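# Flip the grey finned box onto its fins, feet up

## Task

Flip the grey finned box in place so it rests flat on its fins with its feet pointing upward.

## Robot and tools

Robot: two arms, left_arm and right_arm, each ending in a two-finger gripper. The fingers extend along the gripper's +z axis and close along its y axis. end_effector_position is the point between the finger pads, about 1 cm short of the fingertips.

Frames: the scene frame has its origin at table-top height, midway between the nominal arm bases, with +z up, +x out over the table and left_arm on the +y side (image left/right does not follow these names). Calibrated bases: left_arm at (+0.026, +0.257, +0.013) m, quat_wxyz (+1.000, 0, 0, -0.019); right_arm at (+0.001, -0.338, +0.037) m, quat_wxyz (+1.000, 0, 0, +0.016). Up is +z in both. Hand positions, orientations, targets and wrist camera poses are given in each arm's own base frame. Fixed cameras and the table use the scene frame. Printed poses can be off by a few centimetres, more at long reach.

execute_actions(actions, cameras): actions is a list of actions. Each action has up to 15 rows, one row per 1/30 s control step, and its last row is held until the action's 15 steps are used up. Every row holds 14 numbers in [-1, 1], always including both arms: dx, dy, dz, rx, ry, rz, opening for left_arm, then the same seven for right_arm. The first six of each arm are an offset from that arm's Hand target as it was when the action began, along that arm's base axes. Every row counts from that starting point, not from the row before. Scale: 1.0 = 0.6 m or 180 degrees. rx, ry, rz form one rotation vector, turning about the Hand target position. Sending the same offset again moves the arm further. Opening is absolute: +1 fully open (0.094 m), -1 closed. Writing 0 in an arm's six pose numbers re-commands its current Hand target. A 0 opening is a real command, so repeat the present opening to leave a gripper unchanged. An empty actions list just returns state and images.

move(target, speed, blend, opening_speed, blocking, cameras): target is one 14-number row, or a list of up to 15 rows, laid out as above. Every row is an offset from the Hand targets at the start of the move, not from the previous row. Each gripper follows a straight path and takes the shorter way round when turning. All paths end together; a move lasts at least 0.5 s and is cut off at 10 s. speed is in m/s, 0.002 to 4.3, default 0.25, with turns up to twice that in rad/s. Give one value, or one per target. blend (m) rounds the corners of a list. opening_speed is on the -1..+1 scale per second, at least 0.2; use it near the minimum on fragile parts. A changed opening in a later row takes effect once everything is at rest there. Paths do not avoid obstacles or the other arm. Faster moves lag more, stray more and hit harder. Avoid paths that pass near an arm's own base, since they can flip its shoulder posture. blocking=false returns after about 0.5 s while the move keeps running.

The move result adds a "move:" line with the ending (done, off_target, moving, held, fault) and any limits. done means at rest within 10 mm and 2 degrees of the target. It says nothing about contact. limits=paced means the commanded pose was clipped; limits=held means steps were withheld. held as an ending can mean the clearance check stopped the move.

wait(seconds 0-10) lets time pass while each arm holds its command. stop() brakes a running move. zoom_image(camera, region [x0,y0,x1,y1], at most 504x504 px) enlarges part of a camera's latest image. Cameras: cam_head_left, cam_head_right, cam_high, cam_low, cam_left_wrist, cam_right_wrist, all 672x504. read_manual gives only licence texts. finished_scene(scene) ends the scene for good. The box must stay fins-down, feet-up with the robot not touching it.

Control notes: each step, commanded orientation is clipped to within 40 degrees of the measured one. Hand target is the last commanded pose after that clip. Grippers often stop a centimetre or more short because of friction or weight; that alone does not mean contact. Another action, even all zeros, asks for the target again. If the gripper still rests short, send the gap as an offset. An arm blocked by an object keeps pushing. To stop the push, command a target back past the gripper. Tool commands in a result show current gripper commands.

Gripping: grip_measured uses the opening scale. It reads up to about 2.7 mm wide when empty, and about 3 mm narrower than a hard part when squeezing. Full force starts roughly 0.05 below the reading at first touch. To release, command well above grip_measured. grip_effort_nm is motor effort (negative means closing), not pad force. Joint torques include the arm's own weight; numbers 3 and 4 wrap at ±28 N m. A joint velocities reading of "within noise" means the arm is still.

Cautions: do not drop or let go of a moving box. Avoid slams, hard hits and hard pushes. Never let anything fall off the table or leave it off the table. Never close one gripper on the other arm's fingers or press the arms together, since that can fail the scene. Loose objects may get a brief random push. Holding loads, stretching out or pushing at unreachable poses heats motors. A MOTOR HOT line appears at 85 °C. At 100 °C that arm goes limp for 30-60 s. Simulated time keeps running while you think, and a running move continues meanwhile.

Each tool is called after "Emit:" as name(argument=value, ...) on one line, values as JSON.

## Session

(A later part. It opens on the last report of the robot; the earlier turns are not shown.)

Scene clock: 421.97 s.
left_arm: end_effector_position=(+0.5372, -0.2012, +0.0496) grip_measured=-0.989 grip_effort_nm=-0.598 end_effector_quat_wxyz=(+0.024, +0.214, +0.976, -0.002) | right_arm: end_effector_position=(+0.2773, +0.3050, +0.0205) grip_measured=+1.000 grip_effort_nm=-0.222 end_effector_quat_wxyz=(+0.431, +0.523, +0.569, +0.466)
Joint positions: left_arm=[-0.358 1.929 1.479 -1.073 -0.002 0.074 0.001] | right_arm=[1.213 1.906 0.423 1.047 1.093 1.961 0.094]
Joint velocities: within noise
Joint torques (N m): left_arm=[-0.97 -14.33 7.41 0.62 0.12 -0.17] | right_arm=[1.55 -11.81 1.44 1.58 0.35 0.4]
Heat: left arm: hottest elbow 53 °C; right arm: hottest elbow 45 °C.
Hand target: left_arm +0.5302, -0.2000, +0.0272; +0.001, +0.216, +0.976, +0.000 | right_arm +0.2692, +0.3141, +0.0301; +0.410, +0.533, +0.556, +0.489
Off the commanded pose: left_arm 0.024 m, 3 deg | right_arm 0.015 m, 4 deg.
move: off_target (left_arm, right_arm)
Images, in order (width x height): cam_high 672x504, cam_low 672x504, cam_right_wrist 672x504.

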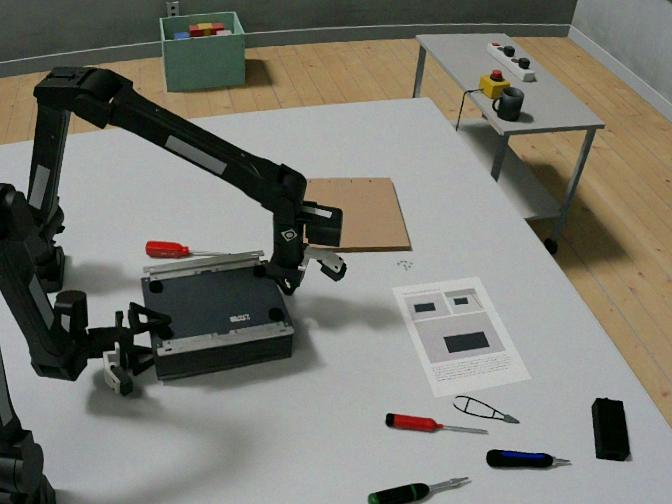

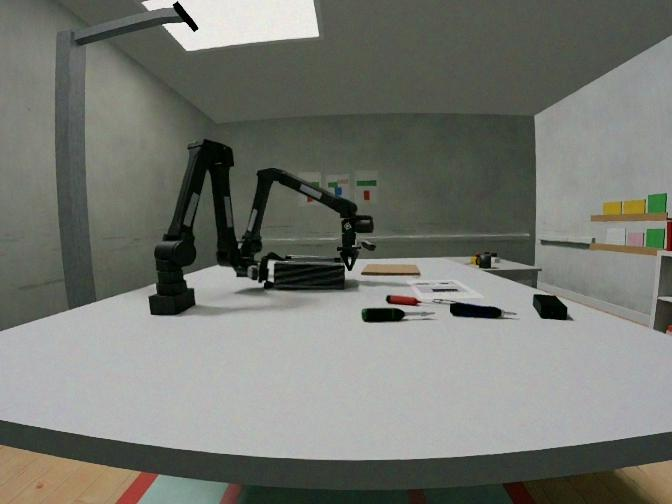

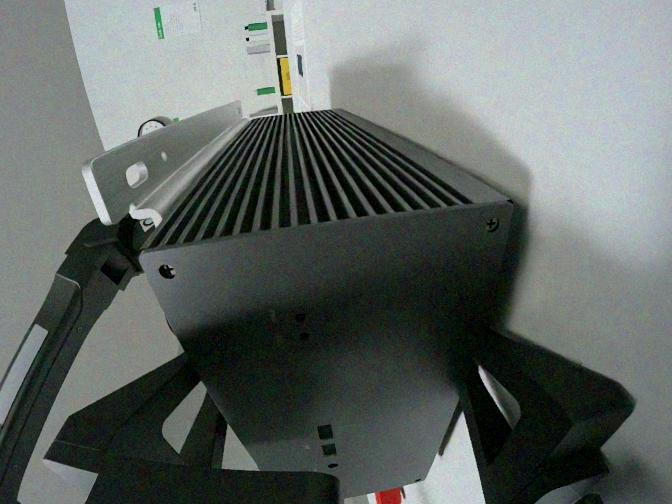

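Emit:
move(target=[[0,0,0.15,0,0,0,-1,0,0,0,0,0,0,1],[-0.02,0.0,0.15,0,0,0,-1,0.14,0.016,0.005,0,0,0,1],[-0.03,0.0,0.15,0,0,0,-1,0.15,0.016,0.03,0.003,-0.045,0,1],[-0.03,0.0,-0.03,0,0,0,-1,0.15,0.016,0.03,0.003,-0.045,0,1]], speed=[0.15,0.06,0.05,0.07], cameras=["cam_right_wrist","cam_low","cam_head_left"])

Emit:
zoom_image(camera="cam_low", region=[220, 200, 420, 320])

Scene clock: 437.63 s.
left_arm: end_effector_position=(+0.5344, -0.2021, +0.0912) grip_measured=-0.989 grip_effort_nm=-0.593 end_effector_quat_wxyz=(+0.073, +0.216, +0.974, -0.009) | right_arm: end_effector_position=(+0.3350, +0.3165, +0.0277) grip_measured=+1.000 grip_effort_nm=-0.095 end_effector_quat_wxyz=(+0.439, +0.487, +0.562, +0.504)
Joint positions: left_arm=[-0.362 1.824 1.432 -1.033 -0.003 0.074 0.001] | right_arm=[1.057 2.025 0.492 1.358 0.91 1.707 0.094]
Joint velocities: within noise
Joint torques (N m): left_arm=[-1.61 -7.82 3.99 1.52 0.12 -0.29] | right_arm=[-3.9 -11.4 5.03 3.71 0.1 -0.31]
Heat: left arm: hottest elbow 50 °C; right arm: hottest elbow 42 °C.
Hand target: left_arm +0.5121, -0.2000, +0.0091; +0.001, +0.216, +0.976, +0.000 | right_arm +0.3594, +0.3237, +0.0481; +0.446, +0.499, +0.523, +0.528
Off the commanded pose: left_arm 0.085 m, 8 deg | right_arm 0.033 m, 5 deg.
move: off_target (left_arm, right_arm)
Images, in order (width x height): cam_head_left 672x504, cam_low 672x504, cam_right_wrist 672x504.

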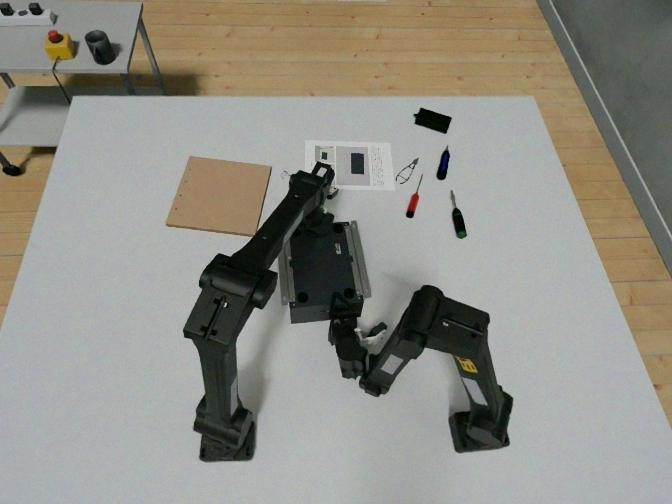

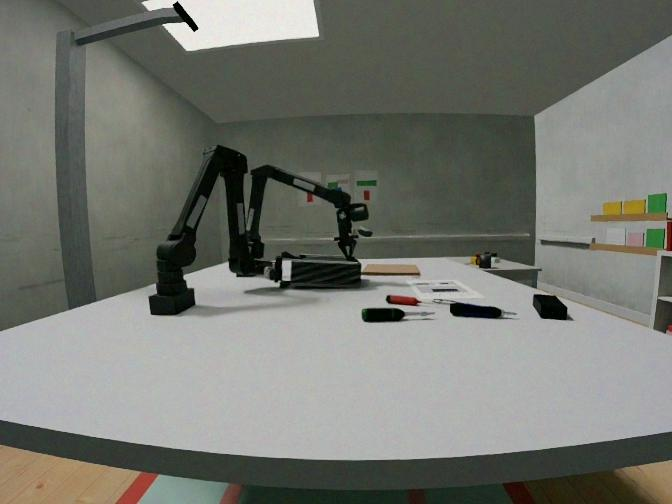

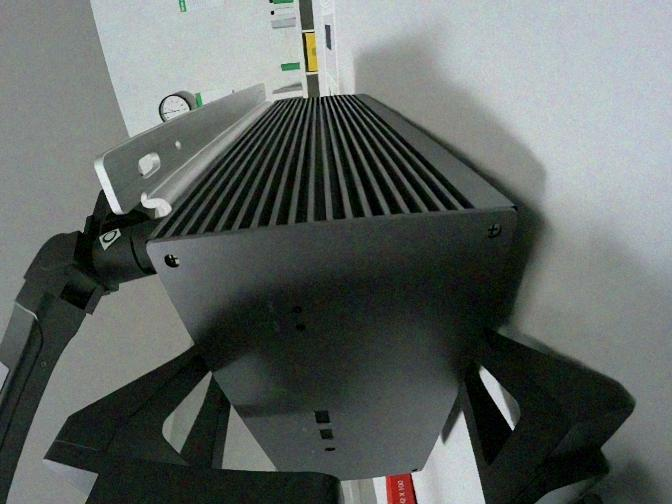

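Scaled by 2.520.

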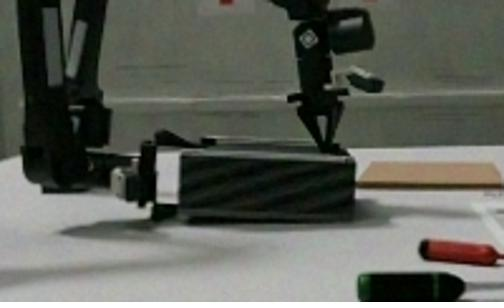

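Emit:
move(target=[0,0,0,0,0,0,-1,-0.19,-0.02,-0.006,0,0,0,1], speed=0.05, cameras=["cam_right_wrist","cam_low","cam_high"])

Emit:
zoom_image(camera="cam_low", region=[220, 200, 420, 320])

Scene clock: 445.10 s.
left_arm: end_effector_position=(+0.5257, -0.1995, +0.0401) grip_measured=-0.989 grip_effort_nm=-0.589 end_effector_quat_wxyz=(+0.035, +0.217, +0.976, -0.003) | right_arm: end_effector_position=(+0.2539, +0.3019, +0.0299) grip_measured=+1.000 grip_effort_nm=-0.095 end_effector_quat_wxyz=(+0.464, +0.495, +0.539, +0.500)
Joint positions: left_arm=[-0.363 1.901 1.406 -1.006 -0.005 0.074 0.001] | right_arm=[1.292 2.039 0.4 1.442 1.205 1.751 0.094]
Joint velocities: within noise
Joint torques (N m): left_arm=[-1.49 -12.81 6.76 0.49 0.23 -0.3] | right_arm=[2.37 -11.63 0.14 2.95 0.33 -0.07]
Heat: left arm: hottest elbow 48 °C; right arm: hottest elbow 41 °C.
Hand target: left_arm +0.5121, -0.2000, +0.0092; +0.001, +0.217, +0.976, +0.000 | right_arm +0.2453, +0.3116, +0.0445; +0.446, +0.499, +0.523, +0.528
Off the commanded pose: left_arm 0.034 m, 4 deg | right_arm 0.020 m, 4 deg.
move: off_target (left_arm, right_arm)
Images, in order (width x height): cam_high 672x504, cam_low 672x504, cam_right_wrist 672x504.

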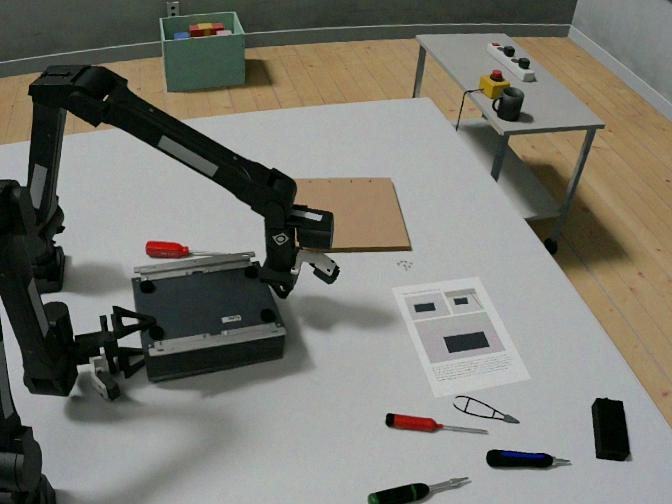

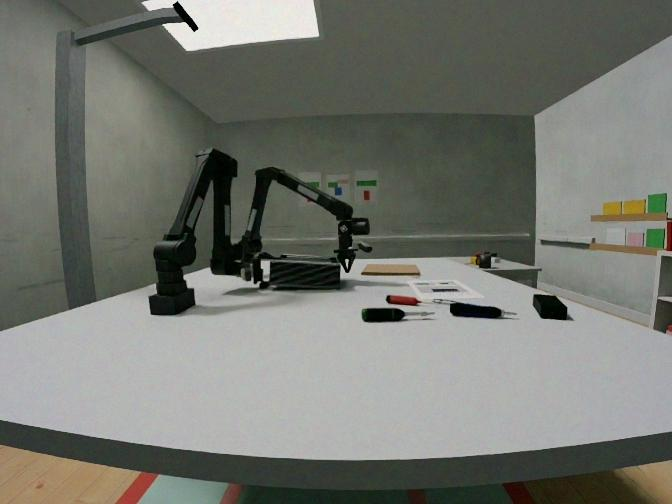

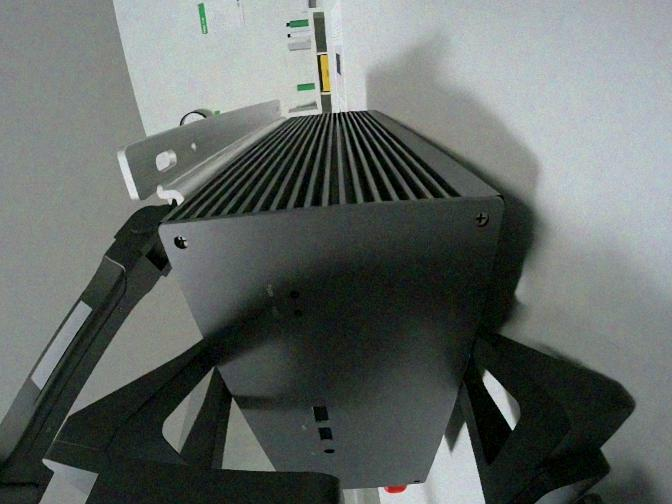

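Scaled by 2.520.

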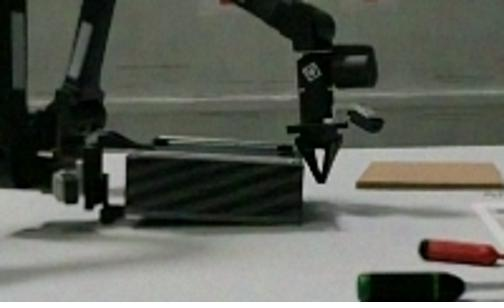

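Emit:
move(target=[[0,0,0.25,0,0,0,-1,0,0,0,0,0,0,1],[-0.2,0.02,0.32,0,0,0,-1,0.18,0.03,0.01,0,0,0,1],[-0.413,0.035,0.318,0,0,0,-1,0.18,0.03,0.01,0,0,0,1],[-0.413,0.035,0.065,0,0,0,-1,0.18,0.03,0.01,0,0,0,1]], speed=[0.2,0.12,0.2,0.1], cameras=["cam_right_wrist","cam_left_wrist","cam_high"])

Emit:
zoom_image(camera="cam_high", region=[80, 200, 350, 400])

Scene clock: 463.70 s.
left_arm: end_effector_position=(+0.2650, -0.1764, +0.0536) grip_measured=-0.989 grip_effort_nm=-0.593 end_effector_quat_wxyz=(+0.004, +0.219, +0.976, -0.001) | right_arm: end_effector_position=(+0.3305, +0.3198, +0.0284) grip_measured=+1.000 grip_effort_nm=-0.085 end_effector_quat_wxyz=(+0.442, +0.486, +0.559, +0.506)
Joint positions: left_arm=[-0.586 1.338 0.74 -0.963 -0.001 -0.145 0.001] | right_arm=[1.075 2.034 0.496 1.374 0.931 1.699 0.094]
Joint velocities: within noise
Joint torques (N m): left_arm=[-1.32 -5.36 7.31 1.11 0.07 -0.33] | right_arm=[-3.43 -12.75 5.03 2.5 0.09 -0.22]
Heat: left arm: hottest elbow 47 °C; right arm: hottest elbow 40 °C.
Hand target: left_arm +0.2644, -0.1790, +0.0481; +0.001, +0.216, +0.976, +0.000 | right_arm +0.3533, +0.3298, +0.0504; +0.446, +0.499, +0.523, +0.528
Off the commanded pose: left_arm 0.006 m, 0 deg | right_arm 0.033 m, 5 deg.
move: off_target (right_arm)
Images, in order (width x height): cam_high 672x504, cam_left_wrist 672x504, cam_right_wrist 672x504.

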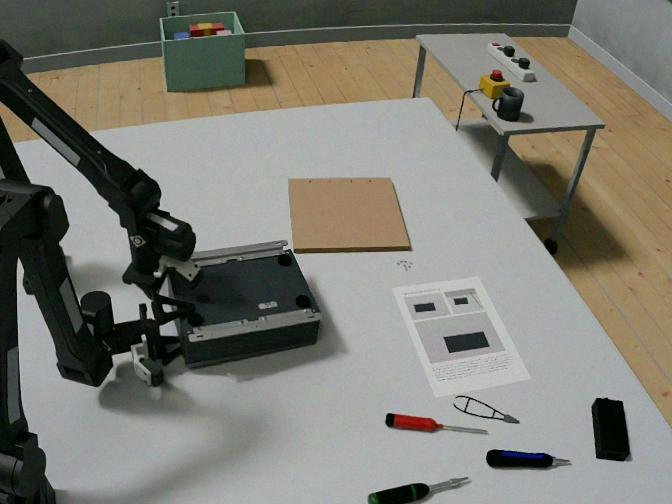

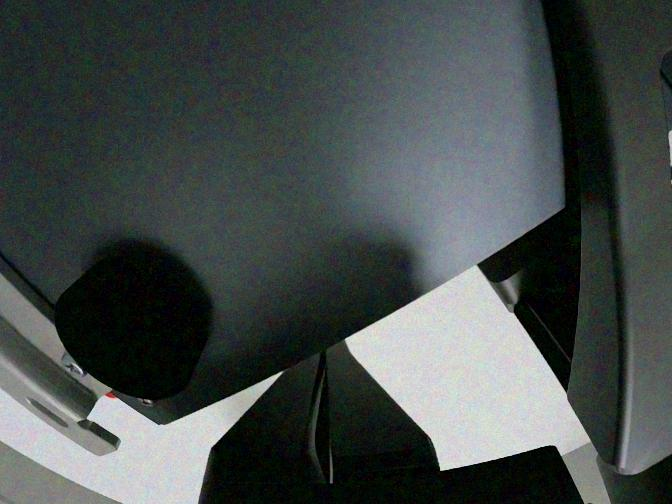

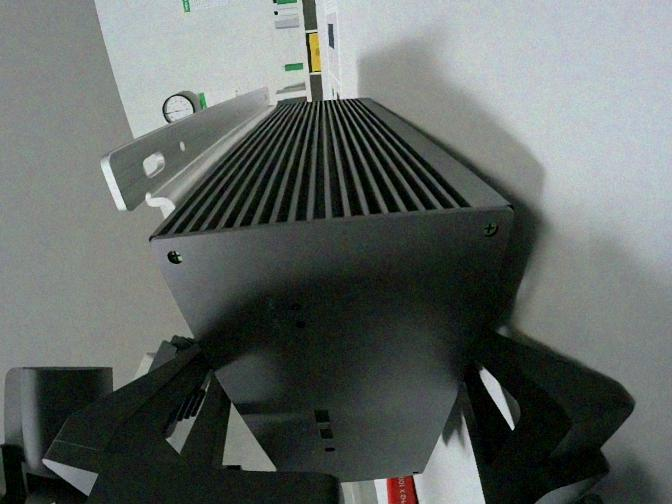

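Scaled by 1.867.

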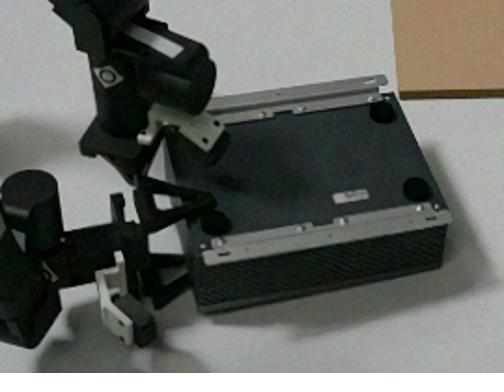

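Emit:
move(target=[[0.0,0,0,0,0,0,-1,-0.03,-0.03,-0.006,0,0,0,1],[0.03,0,0,0,0,0,-1,-0.2,-0.05,-0.006,0,0,0,1]], speed=0.05, cameras=["cam_right_wrist","cam_low","cam_high"])

Emit:
zoom_image(camera="cam_low", region=[220, 200, 420, 320])

Scene clock: 475.47 s.
left_arm: end_effector_position=(+0.2576, -0.1723, +0.0484) grip_measured=-0.989 grip_effort_nm=-0.569 end_effector_quat_wxyz=(-0.019, +0.218, +0.976, +0.003) | right_arm: end_effector_position=(+0.2516, +0.2934, +0.0297) grip_measured=+1.000 grip_effort_nm=-0.095 end_effector_quat_wxyz=(+0.467, +0.499, +0.535, +0.497)
Joint positions: left_arm=[-0.584 1.357 0.74 -0.992 0.008 -0.144 0.001] | right_arm=[1.294 2.04 0.383 1.453 1.221 1.76 0.094]
Joint velocities: within noise
Joint torques (N m): left_arm=[0.91 -4.07 10.07 2.09 -0.31 -0.03] | right_arm=[4.01 -13.04 -1.55 3.47 0.74 0.03]
Heat: left arm: hottest elbow 47 °C; right arm: hottest elbow 39 °C.
Hand target: left_arm +0.2824, -0.1790, +0.0482; +0.001, +0.216, +0.976, +0.000 | right_arm +0.2333, +0.2997, +0.0469; +0.446, +0.499, +0.523, +0.528
Off the commanded pose: left_arm 0.026 m, 2 deg | right_arm 0.026 m, 5 deg.
move: off_target (left_arm, right_arm)
Images, in order (width x height): cam_high 672x504, cam_low 672x504, cam_right_wrist 672x504.

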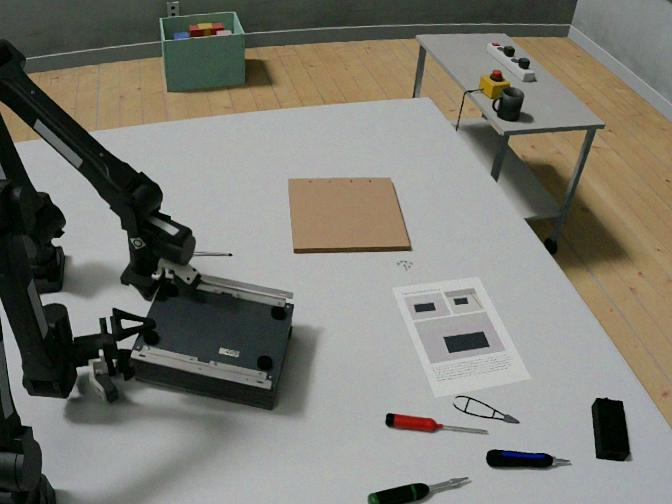

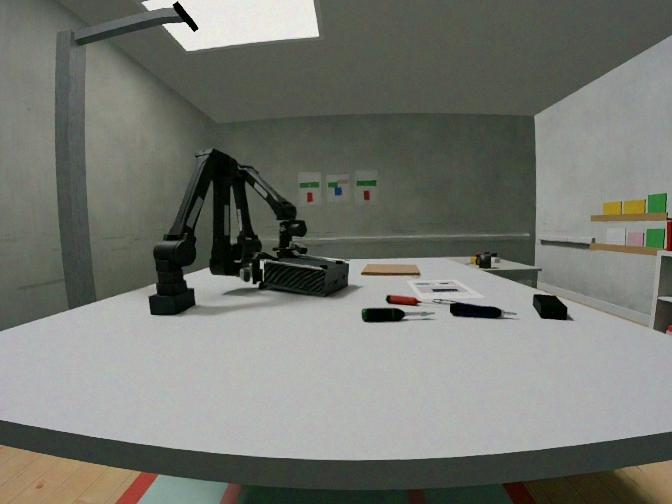

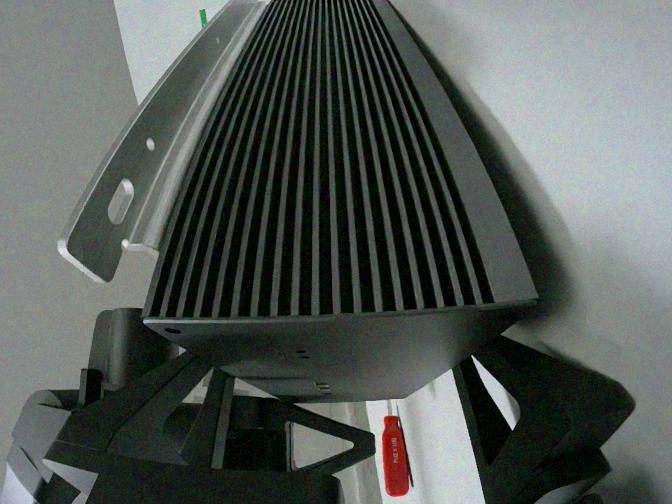

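Scaled by 2.520.

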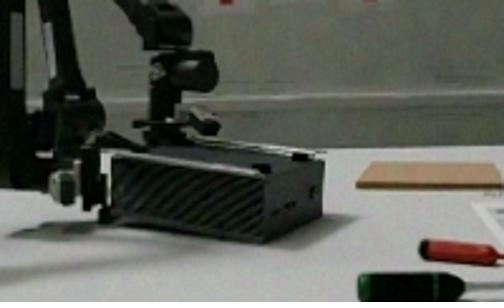

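Emit:
move(target=[[-0.02,0.02,0.3,0,0,0,-1,0,0,0,0,0,0,0.4],[0.1,0.2,0.35,0,0,0,-1,0,0,0,0,0,0,0.4]], speed=0.2, cameras=["cam_head_left","cam_left_wrist"])

Scene clock: 508.30 s.
left_arm: end_effector_position=(+0.3304, -0.0589, +0.2468) grip_measured=-0.989 grip_effort_nm=-0.569 end_effector_quat_wxyz=(-0.008, +0.213, +0.977, +0.001) | right_arm: end_effector_position=(+0.2430, +0.2899, +0.0292) grip_measured=+0.911 grip_effort_nm=-1.038 end_effector_quat_wxyz=(+0.463, +0.498, +0.535, +0.501)
Joint positions: left_arm=[-0.177 1.226 1.181 -1.541 -0.003 0.254 0.001] | right_arm=[1.318 2.043 0.365 1.464 1.235 1.778 0.09]
Joint velocities: within noise
Joint torques (N m): left_arm=[-0.26 -5.42 12.38 0.24 0.19 -0.08] | right_arm=[1.49 -12.4 -0.47 3 0.31 -0.23]
Heat: left arm: hottest elbow 49 °C; right arm: hottest elbow 37 °C.
Hand target: left_arm +0.3424, -0.0591, +0.2582; +0.001, +0.216, +0.976, +0.000 | right_arm +0.2333, +0.2997, +0.0468; +0.446, +0.499, +0.523, +0.528
Off the commanded pose: left_arm 0.017 m, 1 deg | right_arm 0.022 m, 4 deg.
move: off_target (left_arm, right_arm)
Images, in order (width x height): cam_head_left 672x504, cam_left_wrist 672x504.

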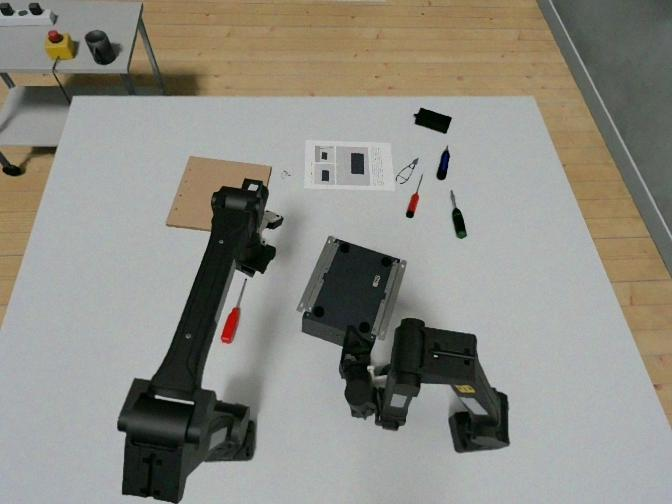

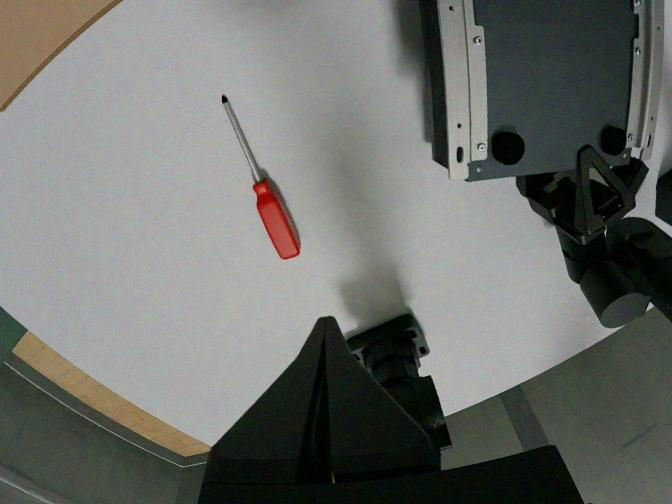

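Emit:
move(target=[[0.15,-0.05,-0.05,-0.2,0.08,0.014,0,0,0,0,0,0,0,0.4],[0.188,-0.13,-0.247,-0.387,0.156,0.028,0,0,0,0,0,0,0,0.4]], speed=0.2, cameras=["cam_head_left","cam_left_wrist","cam_high"])

Scene clock: 551.97 s.
left_arm: end_effector_position=(+0.4555, -0.1386, +0.1173) grip_measured=-0.003 grip_effort_nm=0.159 end_effector_quat_wxyz=(-0.064, +0.121, +0.803, -0.580) | right_arm: end_effector_position=(+0.2430, +0.2899, +0.0292) grip_measured=+0.911 grip_effort_nm=-1.043 end_effector_quat_wxyz=(+0.463, +0.498, +0.535, +0.501)
Joint positions: left_arm=[0.039 1.983 1.362 -1.667 1.133 0.806 0.047] | right_arm=[1.318 2.043 0.365 1.464 1.235 1.778 0.09]
Joint velocities: within noise
Joint torques (N m): left_arm=[-0.56 -13.86 6.43 -0.95 0.65 0.01] | right_arm=[1.79 -13.1 -0.5 2.91 0.32 -0.21]
Heat: left arm: hottest elbow 50 °C; right arm: hottest elbow 36 °C.
Hand target: left_arm +0.4551, -0.1371, +0.1099; -0.100, +0.131, +0.782, -0.601 | right_arm +0.2333, +0.2997, +0.0468; +0.446, +0.499, +0.523, +0.528
Off the commanded pose: left_arm 0.007 m, 5 deg | right_arm 0.022 m, 4 deg.
joint sent to its limit (left arm) — joint 4 (wrist pitch), lower limit. The joint targets are off in orientation, not in position.
move: off_target (left_arm, right_arm)
Images, in order (width x height): cam_head_left 672x504, cam_high 672x504, cam_left_wrist 672x504.

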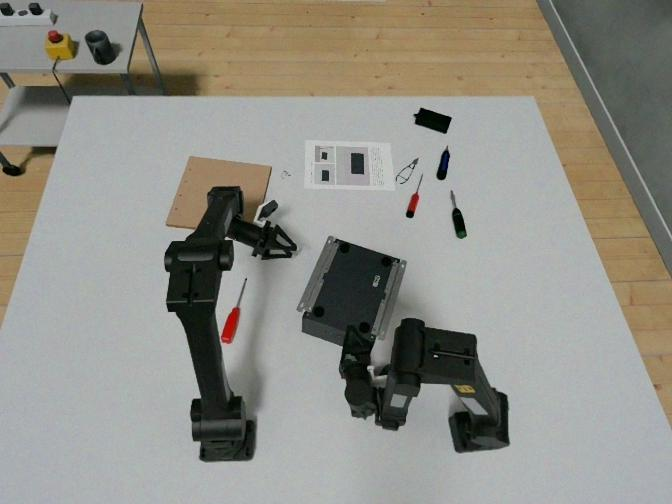

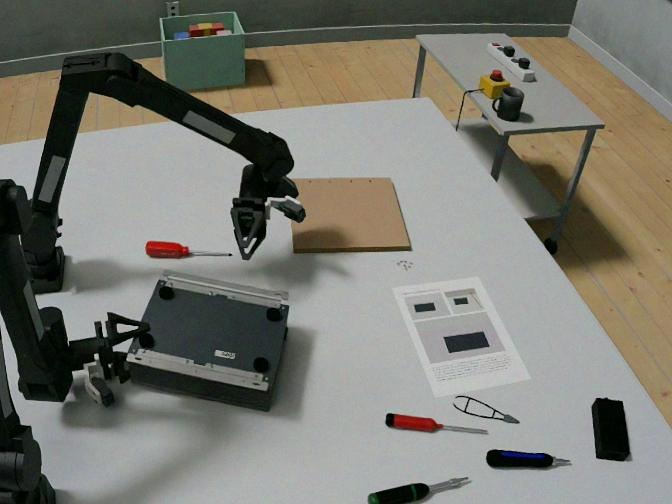

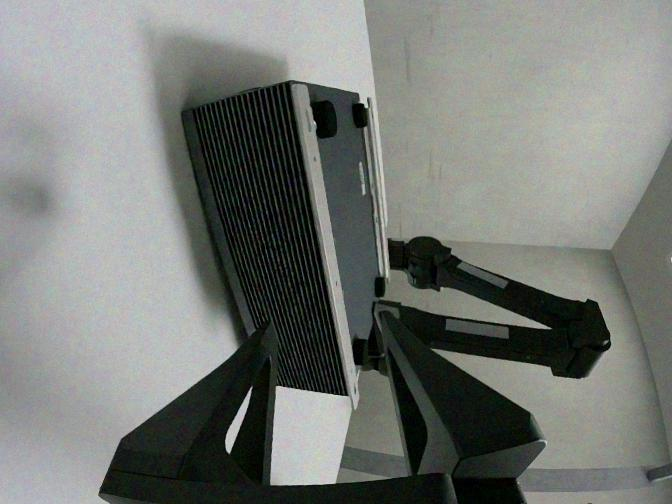

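Emit:
move(target=[[-0.042,-0.122,-0.045,0,0,0,0,0,0,0,0,0,0,0.4],[-0.042,-0.122,-0.045,0,0,0,-1,0,0,0,0,0,0,0.4]], speed=0.07, opening_speed=0.6, cameras=["cam_left_wrist","cam_high"])

Emit:
zoom_image(camera="cam_high", region=[80, 200, 350, 420])

Scene clock: 567.83 s.
left_arm: end_effector_position=(+0.4320, -0.2080, +0.0944) grip_measured=-0.955 grip_effort_nm=-0.994 end_effector_quat_wxyz=(-0.092, +0.131, +0.782, -0.602) | right_arm: end_effector_position=(+0.2429, +0.2899, +0.0292) grip_measured=+0.911 grip_effort_nm=-1.038 end_effector_quat_wxyz=(+0.463, +0.499, +0.535, +0.501)
Joint positions: left_arm=[-0.103 2.005 1.295 -1.534 1.235 0.716 0.002] | right_arm=[1.318 2.043 0.365 1.464 1.236 1.778 0.09]
Joint velocities: within noise
Joint torques (N m): left_arm=[-1.2 -13.57 5.86 -0.01 0.42 -0.07] | right_arm=[1.9 -12.57 -0.49 3.06 0.3 -0.26]
Heat: left arm: hottest elbow 49 °C; right arm: hottest elbow 36 °C.
Hand target: left_arm +0.4300, -0.2102, +0.0830; -0.099, +0.131, +0.782, -0.601 | right_arm +0.2333, +0.2997, +0.0469; +0.446, +0.499, +0.523, +0.528
Off the commanded pose: left_arm 0.012 m, 1 deg | right_arm 0.022 m, 4 deg.
move: off_target (left_arm, right_arm); target 2's new opening was sent with left_arm's hand 0.013 m and 2 deg from that target
Images, in order (width x height): cam_high 672x504, cam_left_wrist 672x504.

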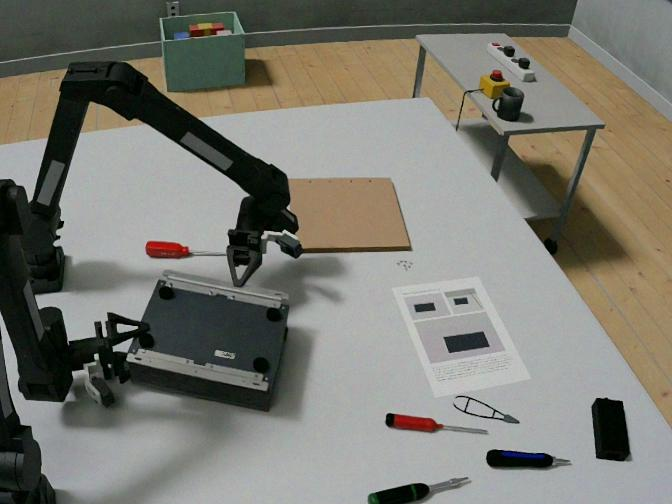

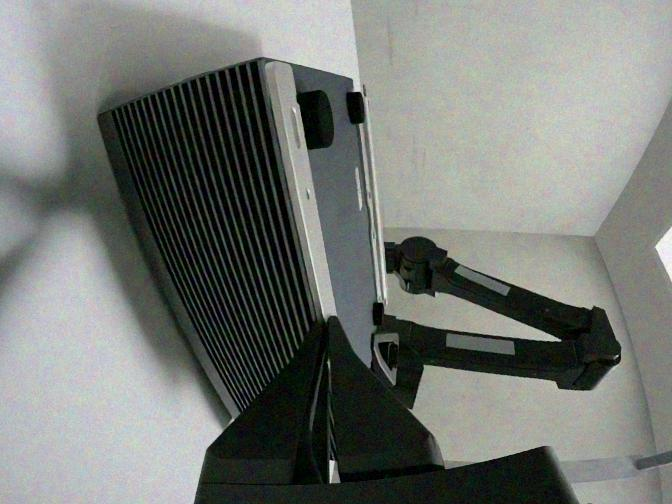

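Scaled by 1.867.

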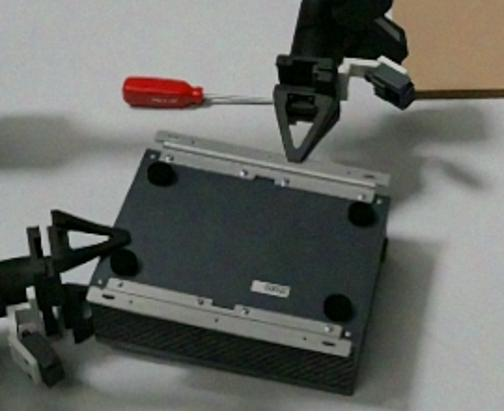

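Emit:
move(target=[[0.0,0,0,0,0,0,-1,0,0,-0.004,0,0,0,1],[0.063,-0.022,0.01,0,0,0,-1,0,0,-0.004,0,0,0,1],[0.1,-0.035,0.01,0,0,0,-1,-0.13,0.034,-0.004,0,0,0,1]], speed=[0.05,0.05,0.05], cameras=["cam_left_wrist","cam_right_wrist","cam_high"])

Emit:
zoom_image(camera="cam_high", region=[50, 200, 320, 420])

Scene clock: 584.53 s.
left_arm: end_effector_position=(+0.4645, -0.2283, +0.0877) grip_measured=-0.960 grip_effort_nm=-1.013 end_effector_quat_wxyz=(-0.110, +0.139, +0.783, -0.596) | right_arm: end_effector_position=(+0.1599, +0.3135, +0.0409) grip_measured=+1.000 grip_effort_nm=-0.051 end_effector_quat_wxyz=(+0.457, +0.489, +0.524, +0.527)
Joint positions: left_arm=[-0.138 2.098 1.443 -1.59 1.225 0.698 0.002] | right_arm=[1.609 1.955 0.386 1.175 1.499 2.001 0.094]
Joint velocities: within noise
Joint torques (N m): left_arm=[-0.26 -14.51 11.38 -0.12 1.42 -0.48] | right_arm=[-0.21 -9.82 1.48 1.31 0.36 -0.06]
Heat: left arm: hottest elbow 48 °C; right arm: hottest elbow 35 °C.
Hand target: left_arm +0.4900, -0.2312, +0.0888; -0.099, +0.131, +0.782, -0.601 | right_arm +0.1553, +0.3201, +0.0444; +0.446, +0.499, +0.523, +0.528
Off the commanded pose: left_arm 0.026 m, 2 deg | right_arm 0.009 m, 2 deg.
move: off_target (left_arm)
Images, in order (width x height): cam_high 672x504, cam_left_wrist 672x504, cam_right_wrist 672x504.

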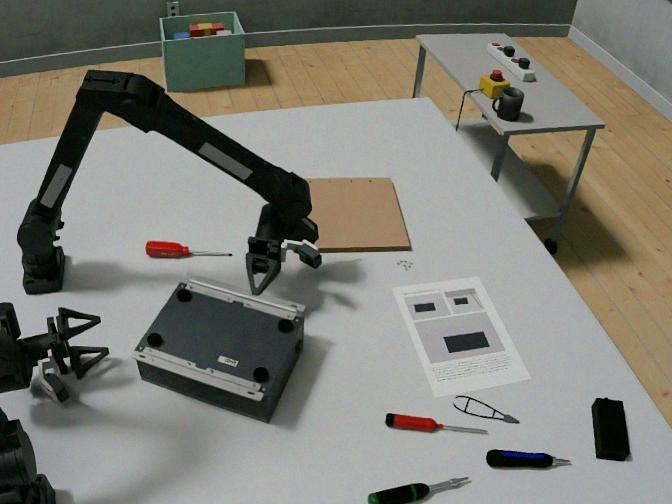

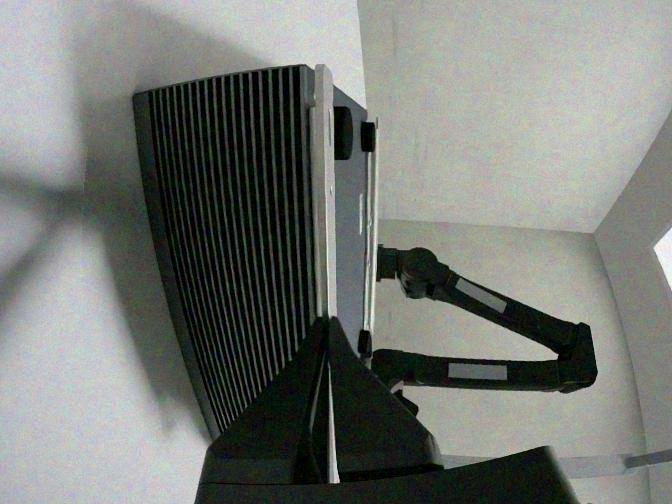

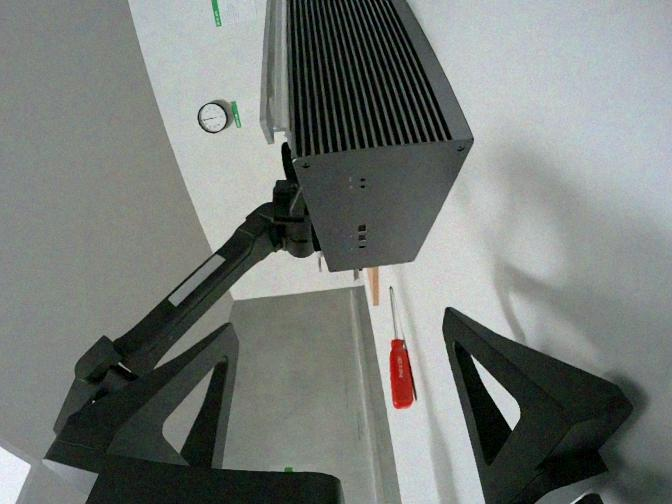

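Scaled by 1.867.

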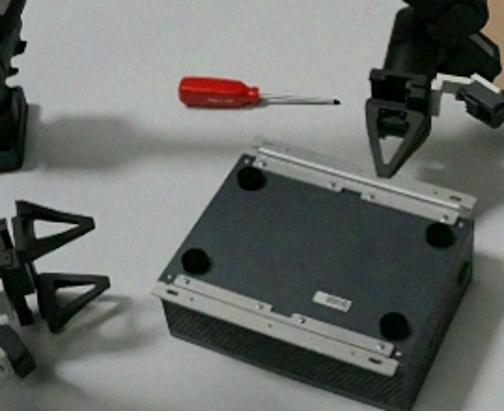

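Emit:
move(target=[[-0.03,0.12,0.015,0,0,0.06,-1,0,0,0.1,0,0,0,1],[-0.0625,0.24,0.015,0,0,0.117,-1,0,0,0.15,0,0,0,1]], speed=0.06, cameras=["cam_head_left","cam_high","cam_low"])

Scene clock: 599.07 s.
left_arm: end_effector_position=(+0.4428, -0.1113, +0.0876) grip_measured=-0.961 grip_effort_nm=-1.009 end_effector_quat_wxyz=(-0.009, +0.006, +0.791, -0.612) | right_arm: end_effector_position=(+0.1600, +0.3114, +0.1280) grip_measured=+1.000 grip_effort_nm=-0.042 end_effector_quat_wxyz=(+0.458, +0.490, +0.526, +0.523)
Joint positions: left_arm=[0.124 1.917 1.138 -1.303 1.278 0.523 0.002] | right_arm=[1.609 1.504 0.377 0.648 1.499 2.08 0.094]
Joint velocities: within noise
Joint torques (N m): left_arm=[3.6 -15.5 6.34 0.16 0.6 -0.38] | right_arm=[0.26 -7.06 5.45 1.16 0.29 -0.02]
Heat: left arm: hottest elbow 48 °C; right arm: hottest elbow 35 °C.
Hand target: left_arm +0.4524, -0.0873, +0.0978; +0.012, -0.014, +0.793, -0.609 | right_arm +0.1553, +0.3201, +0.1345; +0.446, +0.499, +0.523, +0.528
Off the commanded pose: left_arm 0.028 m, 3 deg | right_arm 0.012 m, 2 deg.
joint sent to its limit (right arm) — joint 6 (wrist roll), upper limit. The joint targets still meet the commanded pose.
move: off_target (left_arm, right_arm)
Images, in order (width x height): cam_head_left 672x504, cam_high 672x504, cam_low 672x504.

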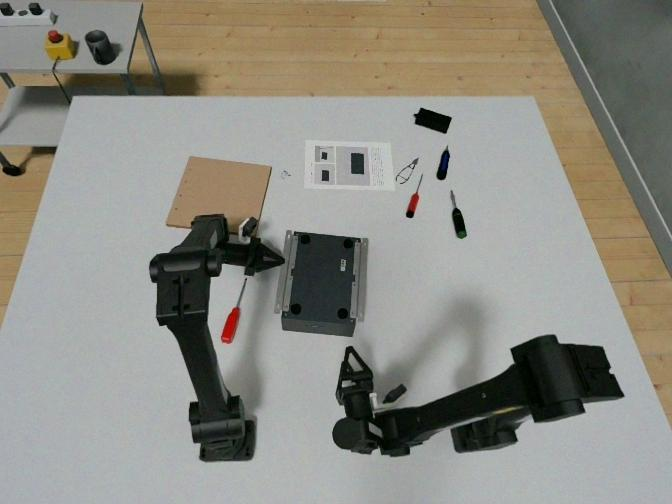

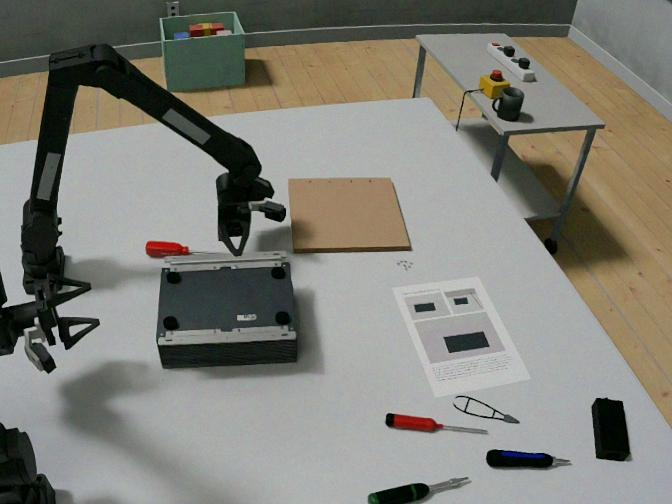

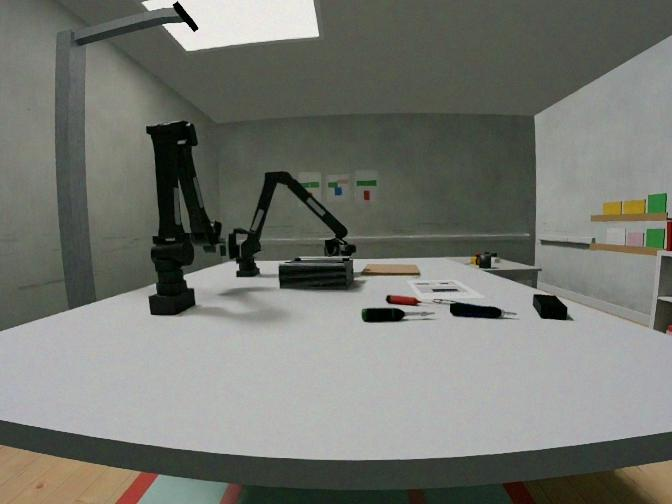

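Emit:
move(target=[[0.076,-0.065,0,0,0,0,-1,0,0,0.1,0,0,0,1],[0.06,-0.06,-0.01,0,0,0,-1,0,0,0.1,0,0,0,1],[0.06,-0.06,-0.01,0,0,0,0,0,0,0.1,0,0,0,1],[0.07,0.12,0.03,0,0,0,0,0,0,0.1,0,0,0,1],[0.0,0.15,0.3,0,0,0,0,0,0,0.1,0,0,0,1]], speed=[0.05,0.05,0.05,0.1,0.2], opening_speed=1, cameras=["cam_head_left","cam_high","cam_low"])

Emit:
zoom_image(camera="cam_low", region=[230, 220, 390, 310])

Scene clock: 615.53 s.
left_arm: end_effector_position=(+0.4544, -0.0013, +0.2773) grip_measured=-0.003 grip_effort_nm=0.164 end_effector_quat_wxyz=(+0.088, -0.056, +0.815, -0.570) | right_arm: end_effector_position=(+0.1602, +0.3062, +0.1808) grip_measured=+1.000 grip_effort_nm=-0.046 end_effector_quat_wxyz=(+0.462, +0.486, +0.530, +0.519)
Joint positions: left_arm=[0.359 1.614 1.343 -1.67 1.204 0.478 0.047] | right_arm=[1.609 1.274 0.41 0.368 1.499 2.08 0.094]
Joint velocities: within noise
Joint torques (N m): left_arm=[0.03 -12.22 7.88 -0.28 0.78 -0.25] | right_arm=[1.03 -5.6 8.62 1.2 0.28 -0.02]
Heat: left arm: hottest elbow 48 °C; right arm: hottest elbow 37 °C.
Hand target: left_arm +0.4525, +0.0028, +0.2780; +0.012, -0.014, +0.793, -0.609 | right_arm +0.1553, +0.3202, +0.1945; +0.446, +0.499, +0.523, +0.528
Off the commanded pose: left_arm 0.005 m, 11 deg | right_arm 0.020 m, 3 deg.
joint sent to its limit (left arm) — joint 4 (wrist pitch), lower limit. The joint targets are off in orientation, not in position.
joint sent to its limit (right arm) — joint 6 (wrist roll), upper limit. The joint targets still meet the commanded pose.
move: off_target (left_arm, right_arm); target 3's new opening was sent with left_arm's hand 0.014 m and 1 deg from that target
Images, in order (width x height): cam_head_left 672x504, cam_high 672x504, cam_low 672x504.

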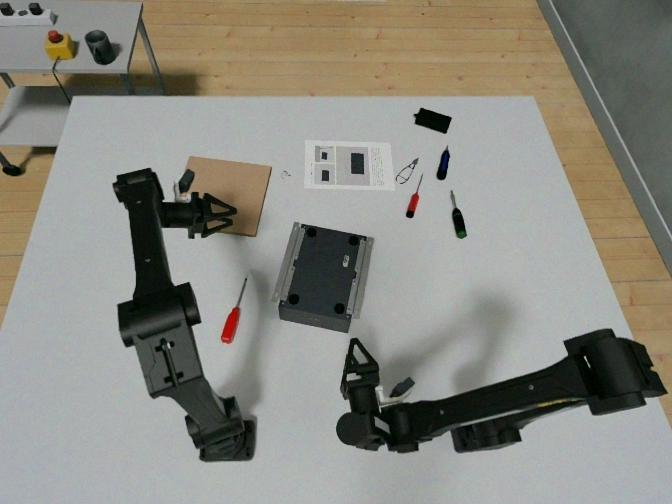

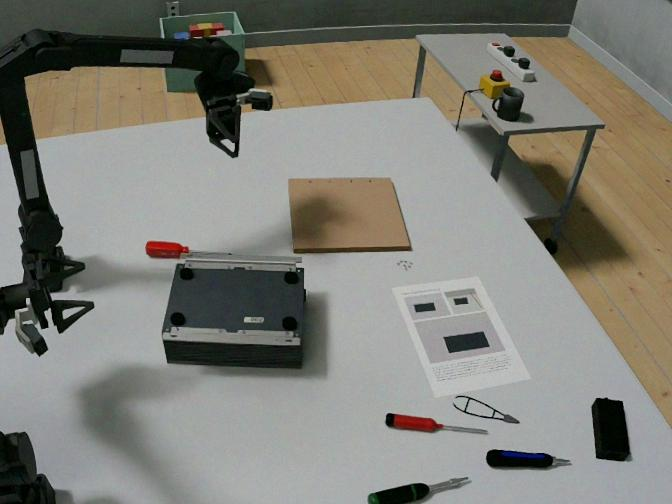

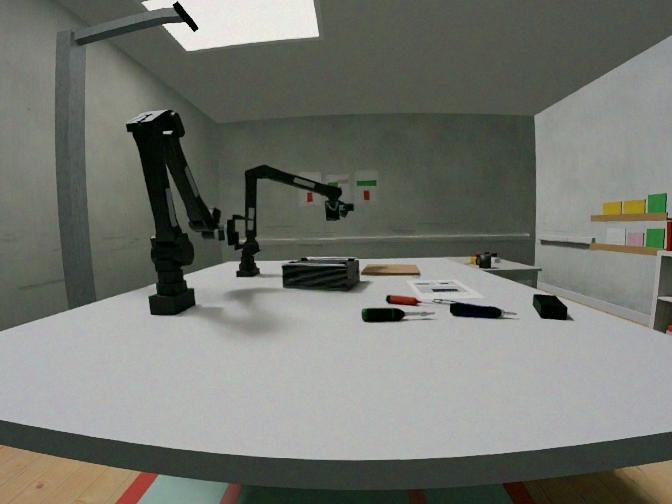

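Scaled by 3.150.

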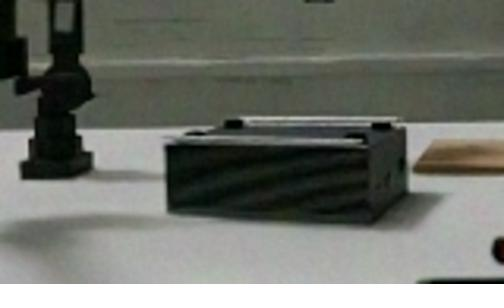

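Emit:
finished_scene(scene=2)

The scene is finished: the task was done.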